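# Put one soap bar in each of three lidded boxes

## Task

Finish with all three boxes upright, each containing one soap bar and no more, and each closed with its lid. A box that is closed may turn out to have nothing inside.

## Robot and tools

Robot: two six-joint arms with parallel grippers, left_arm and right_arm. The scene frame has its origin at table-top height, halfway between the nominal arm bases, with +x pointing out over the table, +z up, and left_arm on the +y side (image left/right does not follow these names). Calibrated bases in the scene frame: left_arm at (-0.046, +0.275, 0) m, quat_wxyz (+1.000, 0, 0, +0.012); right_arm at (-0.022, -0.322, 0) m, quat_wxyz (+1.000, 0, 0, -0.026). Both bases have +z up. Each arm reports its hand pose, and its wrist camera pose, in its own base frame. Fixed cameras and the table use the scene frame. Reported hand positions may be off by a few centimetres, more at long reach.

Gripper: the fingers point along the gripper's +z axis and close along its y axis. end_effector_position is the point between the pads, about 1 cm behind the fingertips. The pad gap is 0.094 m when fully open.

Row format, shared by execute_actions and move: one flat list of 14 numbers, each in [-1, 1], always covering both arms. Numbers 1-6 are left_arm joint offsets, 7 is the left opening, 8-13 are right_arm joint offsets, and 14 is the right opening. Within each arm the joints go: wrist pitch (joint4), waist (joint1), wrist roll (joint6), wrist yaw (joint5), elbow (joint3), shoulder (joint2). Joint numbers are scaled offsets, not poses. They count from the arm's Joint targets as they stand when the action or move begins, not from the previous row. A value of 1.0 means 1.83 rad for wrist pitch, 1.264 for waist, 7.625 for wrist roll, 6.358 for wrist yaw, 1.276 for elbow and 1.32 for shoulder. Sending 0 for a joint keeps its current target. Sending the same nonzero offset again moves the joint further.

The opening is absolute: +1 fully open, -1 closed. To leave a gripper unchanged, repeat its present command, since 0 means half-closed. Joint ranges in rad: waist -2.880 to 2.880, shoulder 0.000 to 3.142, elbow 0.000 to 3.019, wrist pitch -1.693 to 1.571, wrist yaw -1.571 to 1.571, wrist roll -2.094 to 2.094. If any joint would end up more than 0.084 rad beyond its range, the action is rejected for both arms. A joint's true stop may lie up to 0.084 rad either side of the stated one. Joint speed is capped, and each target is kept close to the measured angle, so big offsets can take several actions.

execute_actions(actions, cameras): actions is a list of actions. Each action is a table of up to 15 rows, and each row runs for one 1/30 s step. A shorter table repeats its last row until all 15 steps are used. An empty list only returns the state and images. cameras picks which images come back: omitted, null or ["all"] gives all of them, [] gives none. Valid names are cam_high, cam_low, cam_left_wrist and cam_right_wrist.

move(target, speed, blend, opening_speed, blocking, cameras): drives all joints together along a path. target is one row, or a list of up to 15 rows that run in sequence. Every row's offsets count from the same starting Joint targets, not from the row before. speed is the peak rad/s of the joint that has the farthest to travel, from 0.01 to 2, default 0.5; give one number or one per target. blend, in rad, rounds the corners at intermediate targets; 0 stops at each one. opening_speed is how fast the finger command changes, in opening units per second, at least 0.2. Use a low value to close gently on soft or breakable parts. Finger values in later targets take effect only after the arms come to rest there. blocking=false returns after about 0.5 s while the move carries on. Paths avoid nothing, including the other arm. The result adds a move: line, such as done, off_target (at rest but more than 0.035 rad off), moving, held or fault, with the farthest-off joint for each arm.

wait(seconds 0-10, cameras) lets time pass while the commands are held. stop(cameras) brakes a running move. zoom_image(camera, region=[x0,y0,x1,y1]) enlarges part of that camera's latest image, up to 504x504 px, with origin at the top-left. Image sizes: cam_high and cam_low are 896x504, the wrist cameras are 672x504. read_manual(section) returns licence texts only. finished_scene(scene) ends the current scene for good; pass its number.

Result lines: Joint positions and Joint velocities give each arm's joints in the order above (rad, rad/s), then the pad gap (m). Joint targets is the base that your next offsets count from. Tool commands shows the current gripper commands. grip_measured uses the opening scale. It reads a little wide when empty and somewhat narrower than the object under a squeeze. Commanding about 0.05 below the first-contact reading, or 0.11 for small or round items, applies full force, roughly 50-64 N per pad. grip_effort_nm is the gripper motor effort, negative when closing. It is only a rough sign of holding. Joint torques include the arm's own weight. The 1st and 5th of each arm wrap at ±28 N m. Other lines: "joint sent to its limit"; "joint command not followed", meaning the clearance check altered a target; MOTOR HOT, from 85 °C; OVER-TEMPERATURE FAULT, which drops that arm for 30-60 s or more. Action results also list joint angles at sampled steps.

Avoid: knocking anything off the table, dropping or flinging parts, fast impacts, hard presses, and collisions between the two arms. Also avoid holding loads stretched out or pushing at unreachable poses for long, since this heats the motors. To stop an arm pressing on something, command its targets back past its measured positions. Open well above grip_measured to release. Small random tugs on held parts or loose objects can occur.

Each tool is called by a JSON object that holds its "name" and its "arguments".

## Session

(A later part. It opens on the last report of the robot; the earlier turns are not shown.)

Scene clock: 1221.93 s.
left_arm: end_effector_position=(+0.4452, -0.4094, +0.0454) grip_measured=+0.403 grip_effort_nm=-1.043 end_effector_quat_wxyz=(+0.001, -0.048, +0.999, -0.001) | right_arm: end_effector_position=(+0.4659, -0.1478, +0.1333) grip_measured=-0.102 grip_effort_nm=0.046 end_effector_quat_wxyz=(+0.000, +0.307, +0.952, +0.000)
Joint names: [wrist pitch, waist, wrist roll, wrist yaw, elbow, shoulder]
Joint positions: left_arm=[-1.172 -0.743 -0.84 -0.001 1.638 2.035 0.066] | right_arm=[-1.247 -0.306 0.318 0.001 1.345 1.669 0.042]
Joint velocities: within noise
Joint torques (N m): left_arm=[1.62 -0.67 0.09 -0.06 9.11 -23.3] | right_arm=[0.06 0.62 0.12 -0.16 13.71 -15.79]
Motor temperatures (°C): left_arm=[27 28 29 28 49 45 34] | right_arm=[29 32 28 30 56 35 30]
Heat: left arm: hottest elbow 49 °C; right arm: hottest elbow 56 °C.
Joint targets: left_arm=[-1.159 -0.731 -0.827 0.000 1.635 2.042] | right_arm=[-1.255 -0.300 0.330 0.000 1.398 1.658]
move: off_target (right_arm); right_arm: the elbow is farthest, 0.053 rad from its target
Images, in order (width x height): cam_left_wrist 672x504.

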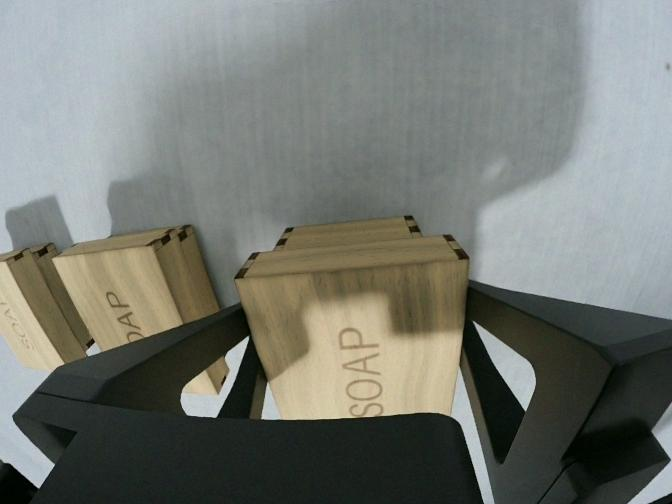

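{"name": "move", "arguments": {"target": [0.031,0,0,0,-0.025,0.0195,0.3,0,0,0,0,0,0,-0.1], "speed": 0.04, "cameras": ["cam_left_wrist"]}}

{"name": "zoom_image", "arguments": {"camera": "cam_left_wrist", "region": [220, 170, 500, 300]}}

Scene clock: 1246.77 s.
left_arm: end_effector_position=(+0.4482, -0.4116, +0.0395) grip_measured=+0.403 grip_effort_nm=-1.043 end_effector_quat_wxyz=(+0.010, -0.049, +0.999, -0.010) | right_arm: end_effector_position=(+0.4659, -0.1478, +0.1333) grip_measured=-0.102 grip_effort_nm=0.046 end_effector_quat_wxyz=(+0.000, +0.307, +0.952, +0.000)
Joint names: [wrist pitch, waist, wrist roll, wrist yaw, elbow, shoulder]
Joint positions: left_arm=[-1.129 -0.742 -0.84 -0.001 1.621 2.035 0.066] | right_arm=[-1.247 -0.306 0.318 0.001 1.345 1.669 0.042]
Joint velocities: within noise
Joint torques (N m): left_arm=[2.29 -0.73 0.09 -0.06 7.66 -20.89] | right_arm=[0.06 0.67 0.13 -0.16 13.71 -15.74]
Motor temperatures (°C): left_arm=[27 28 29 28 50 45 34] | right_arm=[29 32 28 30 56 35 30]
Heat: left arm: hottest elbow 50 °C; right arm: hottest elbow 56 °C.
Joint targets: left_arm=[-1.102 -0.731 -0.827 0.000 1.603 2.068] | right_arm=[-1.255 -0.300 0.330 0.000 1.398 1.658]
move: off_target (right_arm); right_arm: the elbow is farthest, 0.053 rad from its target
Images, in order (width x height): cam_left_wrist 672x504.

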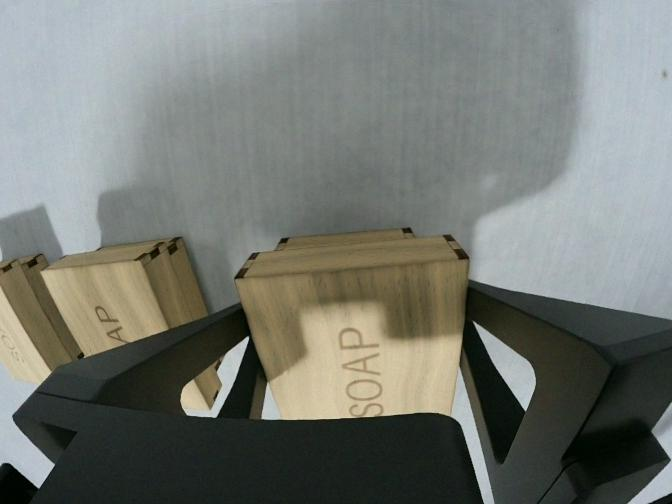

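Scaled by 1.800 from the camera's 672x504 image, which has a finer 960x720 frame.

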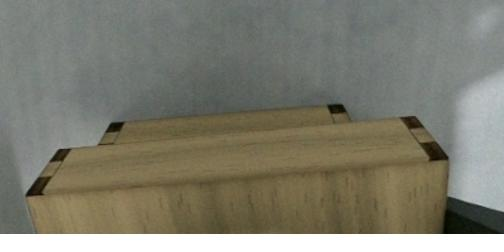

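{"name": "move", "arguments": {"target": [[-0.018,0.0,0,0,0.008,0.003,0.3,0,0,0,0,0,0,-0.1],[-0.018,0.0,0,0,0.004,0.010,0.3,0,0,0,0,0,0,-0.1]], "speed": 0.05, "cameras": ["cam_left_wrist"]}}

{"name": "zoom_image", "arguments": {"camera": "cam_left_wrist", "region": [220, 170, 500, 300]}}

Scene clock: 1261.33 s.
left_arm: end_effector_position=(+0.4482, -0.4116, +0.0395) grip_measured=+0.403 grip_effort_nm=-1.038 end_effector_quat_wxyz=(+0.010, -0.049, +0.999, -0.010) | right_arm: end_effector_position=(+0.4659, -0.1478, +0.1333) grip_measured=-0.102 grip_effort_nm=0.042 end_effector_quat_wxyz=(+0.000, +0.307, +0.952, +0.000)
Joint names: [wrist pitch, waist, wrist roll, wrist yaw, elbow, shoulder]
Joint positions: left_arm=[-1.129 -0.742 -0.84 -0.001 1.621 2.035 0.066] | right_arm=[-1.247 -0.306 0.318 0.001 1.345 1.669 0.042]
Joint velocities: within noise
Joint torques (N m): left_arm=[0.91 -0.73 0.09 -0.06 8.21 -19.66] | right_arm=[0.06 0.67 0.13 -0.16 13.71 -15.74]
Motor temperatures (°C): left_arm=[27 28 29 28 49 45 34] | right_arm=[29 32 28 30 56 35 30]
Heat: left arm: hottest elbow 49 °C; right arm: hottest elbow 56 °C.
Joint targets: left_arm=[-1.135 -0.731 -0.827 0.000 1.608 2.081] | right_arm=[-1.255 -0.300 0.330 0.000 1.398 1.658]
move: off_target (left_arm, right_arm); left_arm: the shoulder is farthest, 0.047 rad from its target; right_arm: the elbow is farthest, 0.053 rad from its target
Images, in order (width x height): cam_left_wrist 672x504.

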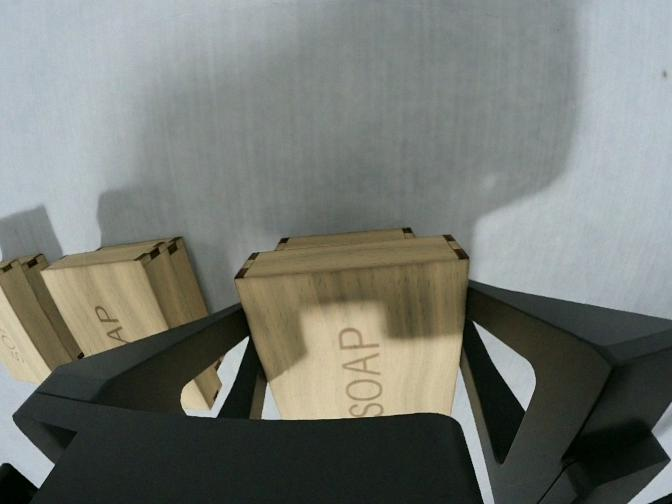

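Scaled by 1.800 from the camera's 672x504 image, which has a finer 960x720 frame.

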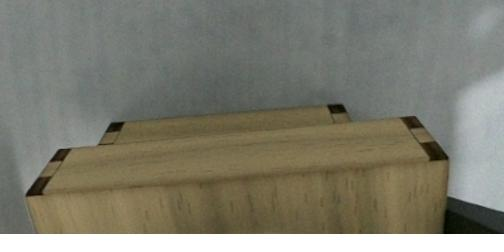

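{"name": "move", "arguments": {"target": [[-0.059,0.0,0,0,0.0917,-0.0644,0.3,0,0,0,0,0,0,-0.1],[-0.0175,0.001,0,0,0.0157,-0.0179,0.3,0,0,0,0,0,0,-0.1]], "speed": [0.1,0.06], "cameras": ["cam_left_wrist"]}}

{"name": "zoom_image", "arguments": {"camera": "cam_left_wrist", "region": [220, 170, 500, 300]}}

Scene clock: 1288.43 s.
left_arm: end_effector_position=(+0.4446, -0.4082, +0.0506) grip_measured=+0.403 grip_effort_nm=-1.038 end_effector_quat_wxyz=(+0.001, -0.049, +0.999, -0.001) | right_arm: end_effector_position=(+0.4659, -0.1478, +0.1333) grip_measured=-0.102 grip_effort_nm=0.051 end_effector_quat_wxyz=(+0.000, +0.307, +0.952, +0.000)
Joint names: [wrist pitch, waist, wrist roll, wrist yaw, elbow, shoulder]
Joint positions: left_arm=[-1.18 -0.742 -0.84 0.001 1.638 2.025 0.066] | right_arm=[-1.247 -0.306 0.318 0.001 1.345 1.669 0.042]
Joint velocities: within noise
Joint torques (N m): left_arm=[1.54 -0.62 0.09 -0.1 8.53 -20.66] | right_arm=[0.08 0.62 0.13 -0.16 13.7 -15.79]
Motor temperatures (°C): left_arm=[27 28 29 28 49 44 34] | right_arm=[29 32 28 30 57 35 30]
Heat: left arm: hottest elbow 49 °C; right arm: hottest elbow 57 °C.
Joint targets: left_arm=[-1.167 -0.730 -0.827 0.001 1.628 2.057] | right_arm=[-1.255 -0.300 0.330 0.000 1.398 1.658]
move: off_target (right_arm); right_arm: the elbow is farthest, 0.053 rad from its target
Images, in order (width x height): cam_left_wrist 672x504.

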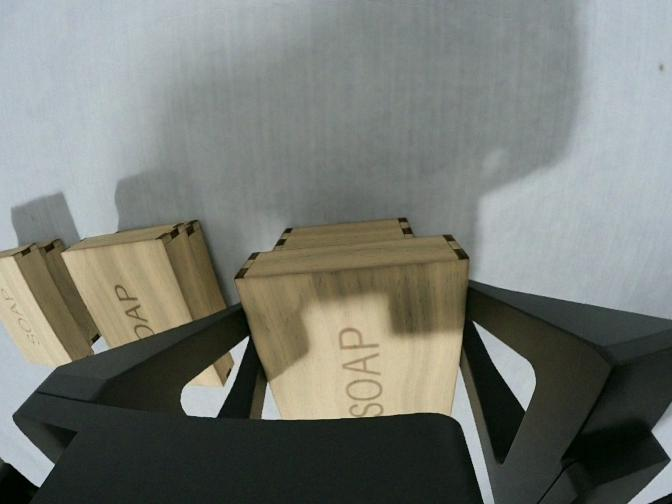

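Scaled by 1.800 from the camera's 672x504 image, which has a finer 960x720 frame.

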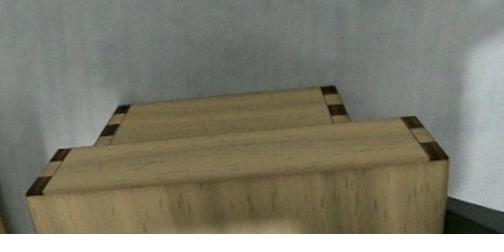

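{"name": "move", "arguments": {"target": [[-0.025,-0.0214,0,0,0.06,-0.045,0.3,0,0,0,0,0,0,-0.1],[0.0205,-0.0214,0,0,-0.0172,-0.0086,0.3,0,0,0,0,0,0,-0.1]], "speed": [0.1,0.06], "cameras": ["cam_left_wrist"]}}

{"name": "zoom_image", "arguments": {"camera": "cam_left_wrist", "region": [220, 170, 500, 300]}}

Scene clock: 1324.10 s.
left_arm: end_effector_position=(+0.4446, -0.4110, +0.0458) grip_measured=+0.403 grip_effort_nm=-1.038 end_effector_quat_wxyz=(+0.007, -0.047, +0.999, -0.008) | right_arm: end_effector_position=(+0.4659, -0.1478, +0.1333) grip_measured=-0.102 grip_effort_nm=0.056 end_effector_quat_wxyz=(+0.000, +0.307, +0.952, +0.000)
Joint names: [wrist pitch, waist, wrist roll, wrist yaw, elbow, shoulder]
Joint positions: left_arm=[-1.147 -0.745 -0.84 0.001 1.622 2.024 0.066] | right_arm=[-1.247 -0.306 0.318 0.001 1.345 1.669 0.042]
Joint velocities: within noise
Joint torques (N m): left_arm=[1.84 -2.49 0.09 -0.1 7.95 -21.83] | right_arm=[0.06 0.62 0.13 -0.16 13.72 -15.74]
Motor temperatures (°C): left_arm=[27 28 29 28 49 44 34] | right_arm=[29 32 28 30 57 35 30]
Heat: left arm: hottest elbow 49 °C; right arm: hottest elbow 57 °C.
Joint targets: left_arm=[-1.130 -0.757 -0.827 0.001 1.607 2.046] | right_arm=[-1.255 -0.300 0.330 0.000 1.398 1.658]
move: off_target (right_arm); right_arm: the elbow is farthest, 0.053 rad from its target
Images, in order (width x height): cam_left_wrist 672x504.

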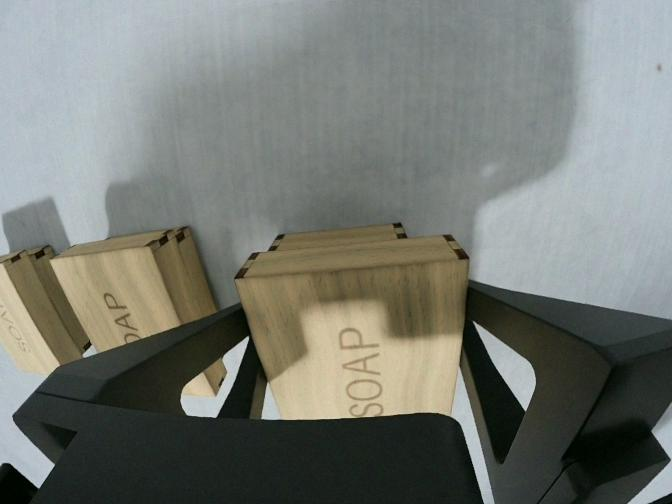

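Scaled by 1.800 from the camera's 672x504 image, which has a finer 960x720 frame.

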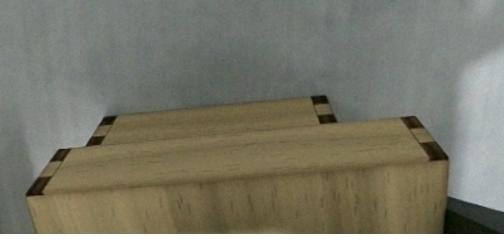

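{"name": "move", "arguments": {"target": [[-0.035,0,0,0,0.05,-0.055,0.3,0,0,0,0,0,0,-0.1],[0.0063,0,0,0,-0.0239,-0.0142,0.3,0,0,0,0,0,0,-0.1]], "speed": [0.1,0.06], "cameras": ["cam_left_wrist"]}}

{"name": "zoom_image", "arguments": {"camera": "cam_left_wrist", "region": [220, 170, 500, 300]}}

Scene clock: 1369.87 s.
left_arm: end_effector_position=(+0.4388, -0.4056, +0.0500) grip_measured=+0.403 grip_effort_nm=-1.038 end_effector_quat_wxyz=(+0.011, -0.047, +0.999, -0.011) | right_arm: end_effector_position=(+0.4659, -0.1478, +0.1333) grip_measured=-0.102 grip_effort_nm=0.046 end_effector_quat_wxyz=(+0.000, +0.307, +0.952, +0.000)
Joint names: [wrist pitch, waist, wrist roll, wrist yaw, elbow, shoulder]
Joint positions: left_arm=[-1.131 -0.745 -0.84 0.001 1.586 1.995 0.066] | right_arm=[-1.247 -0.306 0.318 0.001 1.345 1.669 0.042]
Joint velocities: within noise
Joint torques (N m): left_arm=[1.81 -2.49 0.09 -0.1 8.46 -20.37] | right_arm=[0.05 0.67 0.13 -0.16 13.71 -15.79]
Motor temperatures (°C): left_arm=[27 28 29 28 48 43 34] | right_arm=[29 32 28 30 57 35 30]
Heat: left arm: hottest elbow 48 °C; right arm: hottest elbow 57 °C.
Joint targets: left_arm=[-1.118 -0.757 -0.827 0.001 1.576 2.027] | right_arm=[-1.255 -0.300 0.330 0.000 1.398 1.658]
move: off_target (right_arm); right_arm: the elbow is farthest, 0.053 rad from its target
Images, in order (width x height): cam_left_wrist 672x504.

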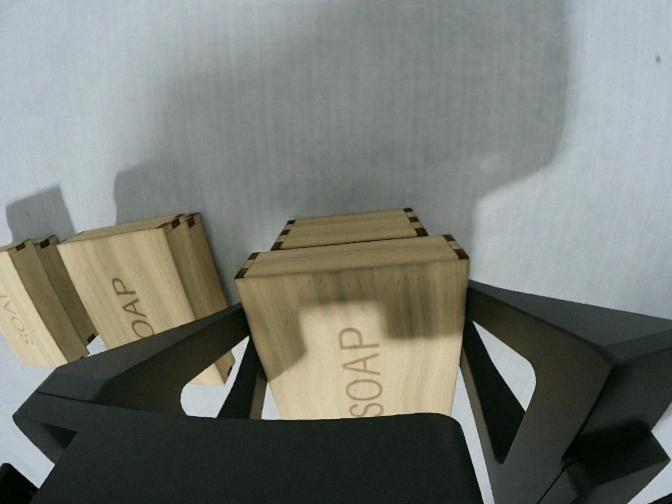

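Scaled by 1.800 from the camera's 672x504 image, which has a finer 960x720 frame.

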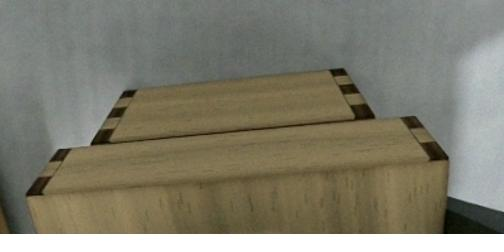

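{"name": "move", "arguments": {"target": [0.031,0,0,0,-0.0268,0.0235,0.3,0,0,0,0,0,0,-0.1], "speed": 0.04, "cameras": ["cam_left_wrist"]}}

{"name": "zoom_image", "arguments": {"camera": "cam_left_wrist", "region": [220, 170, 500, 300]}}

Scene clock: 1379.83 s.
left_arm: end_effector_position=(+0.4378, -0.4051, +0.0250) grip_measured=+0.403 grip_effort_nm=-1.038 end_effector_quat_wxyz=(+0.010, -0.047, +0.999, -0.011) | right_arm: end_effector_position=(+0.4659, -0.1478, +0.1333) grip_measured=-0.102 grip_effort_nm=0.056 end_effector_quat_wxyz=(+0.000, +0.307, +0.952, +0.000)
Joint names: [wrist pitch, waist, wrist roll, wrist yaw, elbow, shoulder]
Joint positions: left_arm=[-1.076 -0.746 -0.84 0.001 1.556 2.021 0.066] | right_arm=[-1.247 -0.306 0.318 0.001 1.345 1.669 0.042]
Joint velocities: within noise
Joint torques (N m): left_arm=[1.73 -2.43 0.09 -0.1 7.79 -20.01] | right_arm=[0.06 0.67 0.13 -0.16 13.71 -15.74]
Motor temperatures (°C): left_arm=[27 28 29 28 47 42 34] | right_arm=[29 32 28 30 57 35 30]
Heat: left arm: hottest elbow 47 °C; right arm: hottest elbow 57 °C.
Joint targets: left_arm=[-1.061 -0.757 -0.827 0.001 1.542 2.058] | right_arm=[-1.255 -0.300 0.330 0.000 1.398 1.658]
move: off_target (left_arm, right_arm); left_arm: the shoulder is farthest, 0.037 rad from its target; right_arm: the elbow is farthest, 0.053 rad from its target
Images, in order (width x height): cam_left_wrist 672x504.

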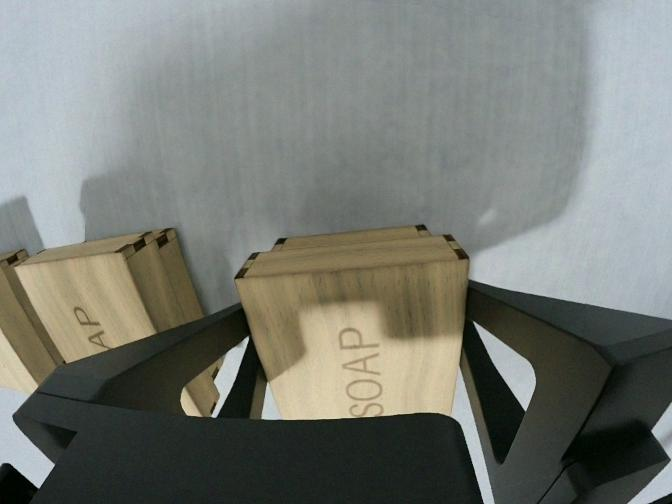

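Scaled by 1.800 from the camera's 672x504 image, which has a finer 960x720 frame.

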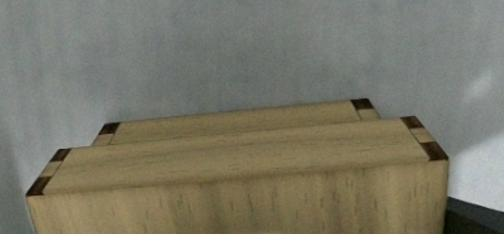

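{"name": "move", "arguments": {"target": [-0.003,-0.004,0,0,0.006,-0.018,0.3,0,0,0,0,0,0,-0.1], "speed": 0.04, "cameras": []}}

{"name": "move", "arguments": {"target": [0,0,0,0,0,0,1,0,0,0,0,0,0,-0.1], "opening_speed": 0.6, "cameras": ["cam_left_wrist"]}}

{"name": "move", "arguments": {"target": [[-0.013,0,0,0,0.055,-0.032,1,0,0,0,0,0,0,-0.1],[-0.1,0,0,0,0.115,-0.085,1,0,0,0,0,0,0,-0.1],[-0.18,0,0,0,0.2,-0.11,1,0,0,0,0,0,0,-0.1]], "speed": [0.1,0.2,0.4]}}

Scene clock: 1392.80 s.
left_arm: end_effector_position=(+0.4375, -0.4054, +0.0250) grip_measured=+0.403 grip_effort_nm=-1.043 end_effector_quat_wxyz=(+0.010, -0.047, +0.999, -0.011) | right_arm: end_effector_position=(+0.4659, -0.1478, +0.1333) grip_measured=-0.102 grip_effort_nm=0.051 end_effector_quat_wxyz=(+0.000, +0.307, +0.952, +0.000)
Joint names: [wrist pitch, waist, wrist roll, wrist yaw, elbow, shoulder]
Joint positions: left_arm=[-1.076 -0.746 -0.84 0.001 1.556 2.021 0.066] | right_arm=[-1.247 -0.306 0.318 0.001 1.345 1.669 0.042]
Joint velocities: within noise
Joint torques (N m): left_arm=[1.52 -2.49 0.09 -0.09 8.53 -22.12] | right_arm=[0.08 0.67 0.13 -0.16 13.71 -15.79]
Motor temperatures (°C): left_arm=[27 28 29 28 46 43 34] | right_arm=[29 32 28 30 58 35 30]
Heat: left arm: hottest elbow 46 °C; right arm: hottest elbow 58 °C.
Joint targets: left_arm=[-1.067 -0.762 -0.827 0.001 1.550 2.034] | right_arm=[-1.255 -0.300 0.330 0.000 1.398 1.658]
move: off_target (right_arm); right_arm: the elbow is farthest, 0.053 rad from its target
No camera images: "cameras" was empty.

Scene clock: 1394.33 s.
left_arm: end_effector_position=(+0.4355, -0.4076, +0.0250) grip_measured=+0.997 grip_effort_nm=0.134 end_effector_quat_wxyz=(+0.010, -0.044, +0.999, -0.011) | right_arm: end_effector_position=(+0.4659, -0.1478, +0.1333) grip_measured=-0.102 grip_effort_nm=0.042 end_effector_quat_wxyz=(+0.000, +0.307, +0.952, +0.000)
Joint names: [wrist pitch, waist, wrist roll, wrist yaw, elbow, shoulder]
Joint positions: left_arm=[-1.076 -0.751 -0.84 0.001 1.556 2.021 0.094] | right_arm=[-1.247 -0.306 0.318 0.001 1.345 1.669 0.042]
Joint velocities: within noise
Joint torques (N m): left_arm=[1.51 -2.37 0.08 -0.1 8.53 -22.18] | right_arm=[0.06 0.62 0.13 -0.16 13.71 -15.74]
Motor temperatures (°C): left_arm=[27 28 29 28 46 43 34] | right_arm=[29 32 28 30 58 35 30]
Heat: left arm: hottest elbow 46 °C; right arm: hottest elbow 58 °C.
Joint targets: left_arm=[-1.067 -0.762 -0.827 0.001 1.550 2.034] | right_arm=[-1.255 -0.300 0.330 0.000 1.398 1.658]
move: off_target (right_arm); right_arm: the elbow is farthest, 0.053 rad from its target
Images, in order (width x height): cam_left_wrist 672x504.

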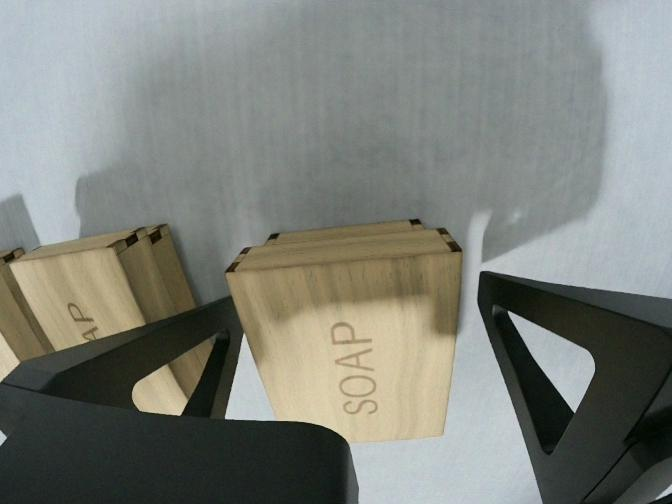

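Scene clock: 1396.90 s.
left_arm: end_effector_position=(+0.4360, -0.4081, +0.1693) grip_measured=+0.997 grip_effort_nm=0.129 end_effector_quat_wxyz=(+0.016, -0.044, +0.999, -0.017) | right_arm: end_effector_position=(+0.4659, -0.1478, +0.1333) grip_measured=-0.102 grip_effort_nm=0.051 end_effector_quat_wxyz=(+0.000, +0.307, +0.952, +0.000)
Joint names: [wrist pitch, waist, wrist roll, wrist yaw, elbow, shoulder]
Joint positions: left_arm=[-1.385 -0.751 -0.84 0.001 1.757 1.896 0.094] | right_arm=[-1.247 -0.306 0.318 0.001 1.345 1.669 0.042]
Joint velocities: within noise
Joint torques (N m): left_arm=[0.64 -2.37 0.09 -0.1 14.5 -22.77] | right_arm=[0.06 0.62 0.13 -0.16 13.7 -15.74]
Motor temperatures (°C): left_arm=[27 28 29 28 47 43 33] | right_arm=[29 32 28 30 58 35 30]
Heat: left arm: hottest elbow 47 °C; right arm: hottest elbow 58 °C.
Joint targets: left_arm=[-1.396 -0.762 -0.827 0.001 1.804 1.889] | right_arm=[-1.255 -0.300 0.330 0.000 1.398 1.658]
move: off_target (left_arm, right_arm); left_arm: the elbow is farthest, 0.048 rad from its target; right_arm: the elbow is farthest, 0.053 rad from its target

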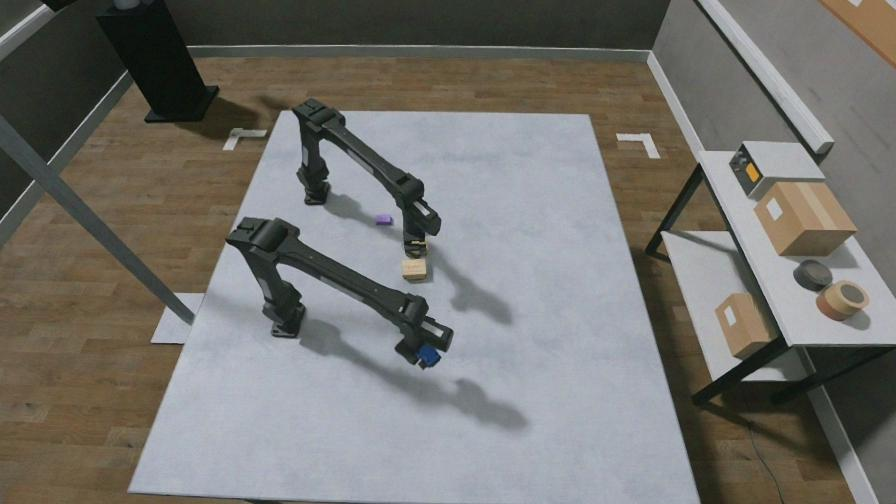

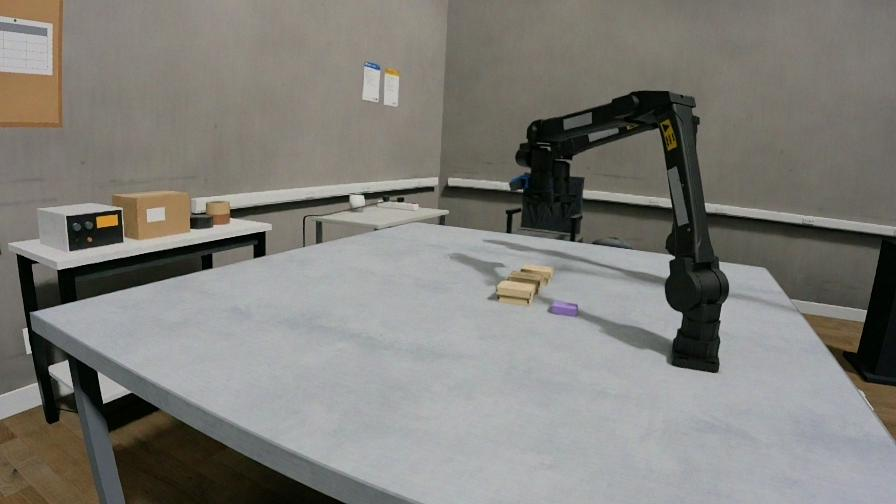

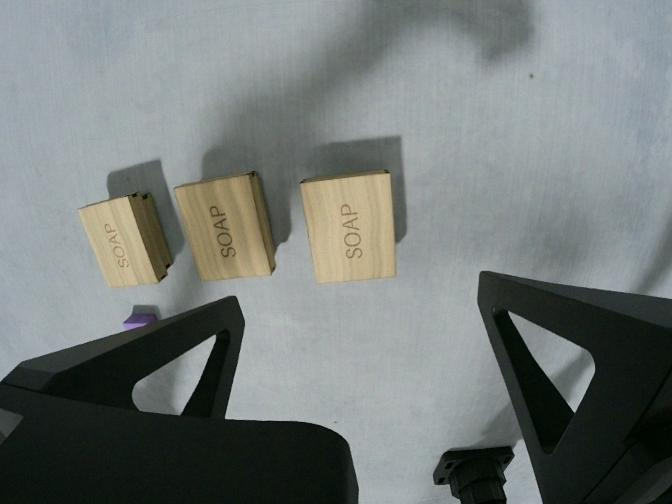

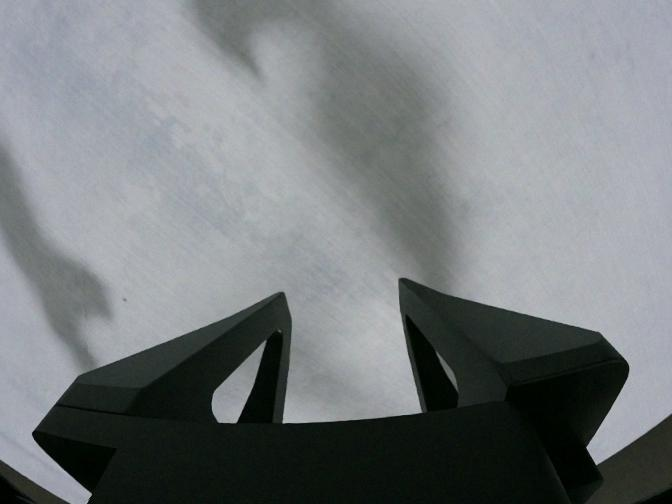

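{"name": "zoom_image", "arguments": {"camera": "cam_low", "region": [470, 240, 610, 330]}}

{"name": "zoom_image", "arguments": {"camera": "cam_left_wrist", "region": [60, 130, 420, 330]}}

Scaled by 3.600 from the camera's 896x504 image, which has a finer 1280x720 frame.

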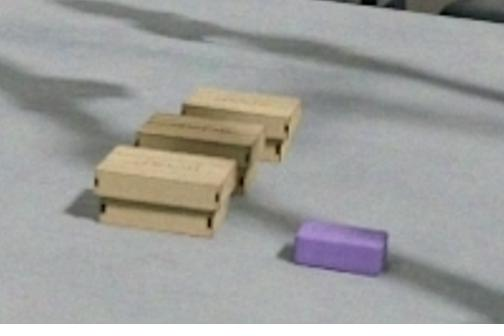

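Scaled by 1.400 from the camera's 672x504 image, which has a finer 960x720 frame.

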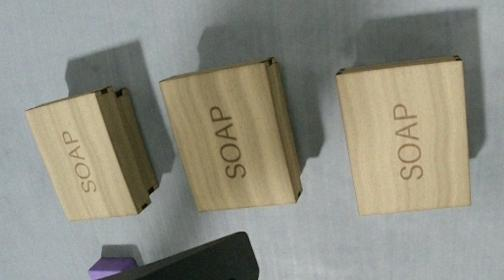

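{"name": "finished_scene", "arguments": {"scene": 2, "done": true}}

The scene is finished: the task was done.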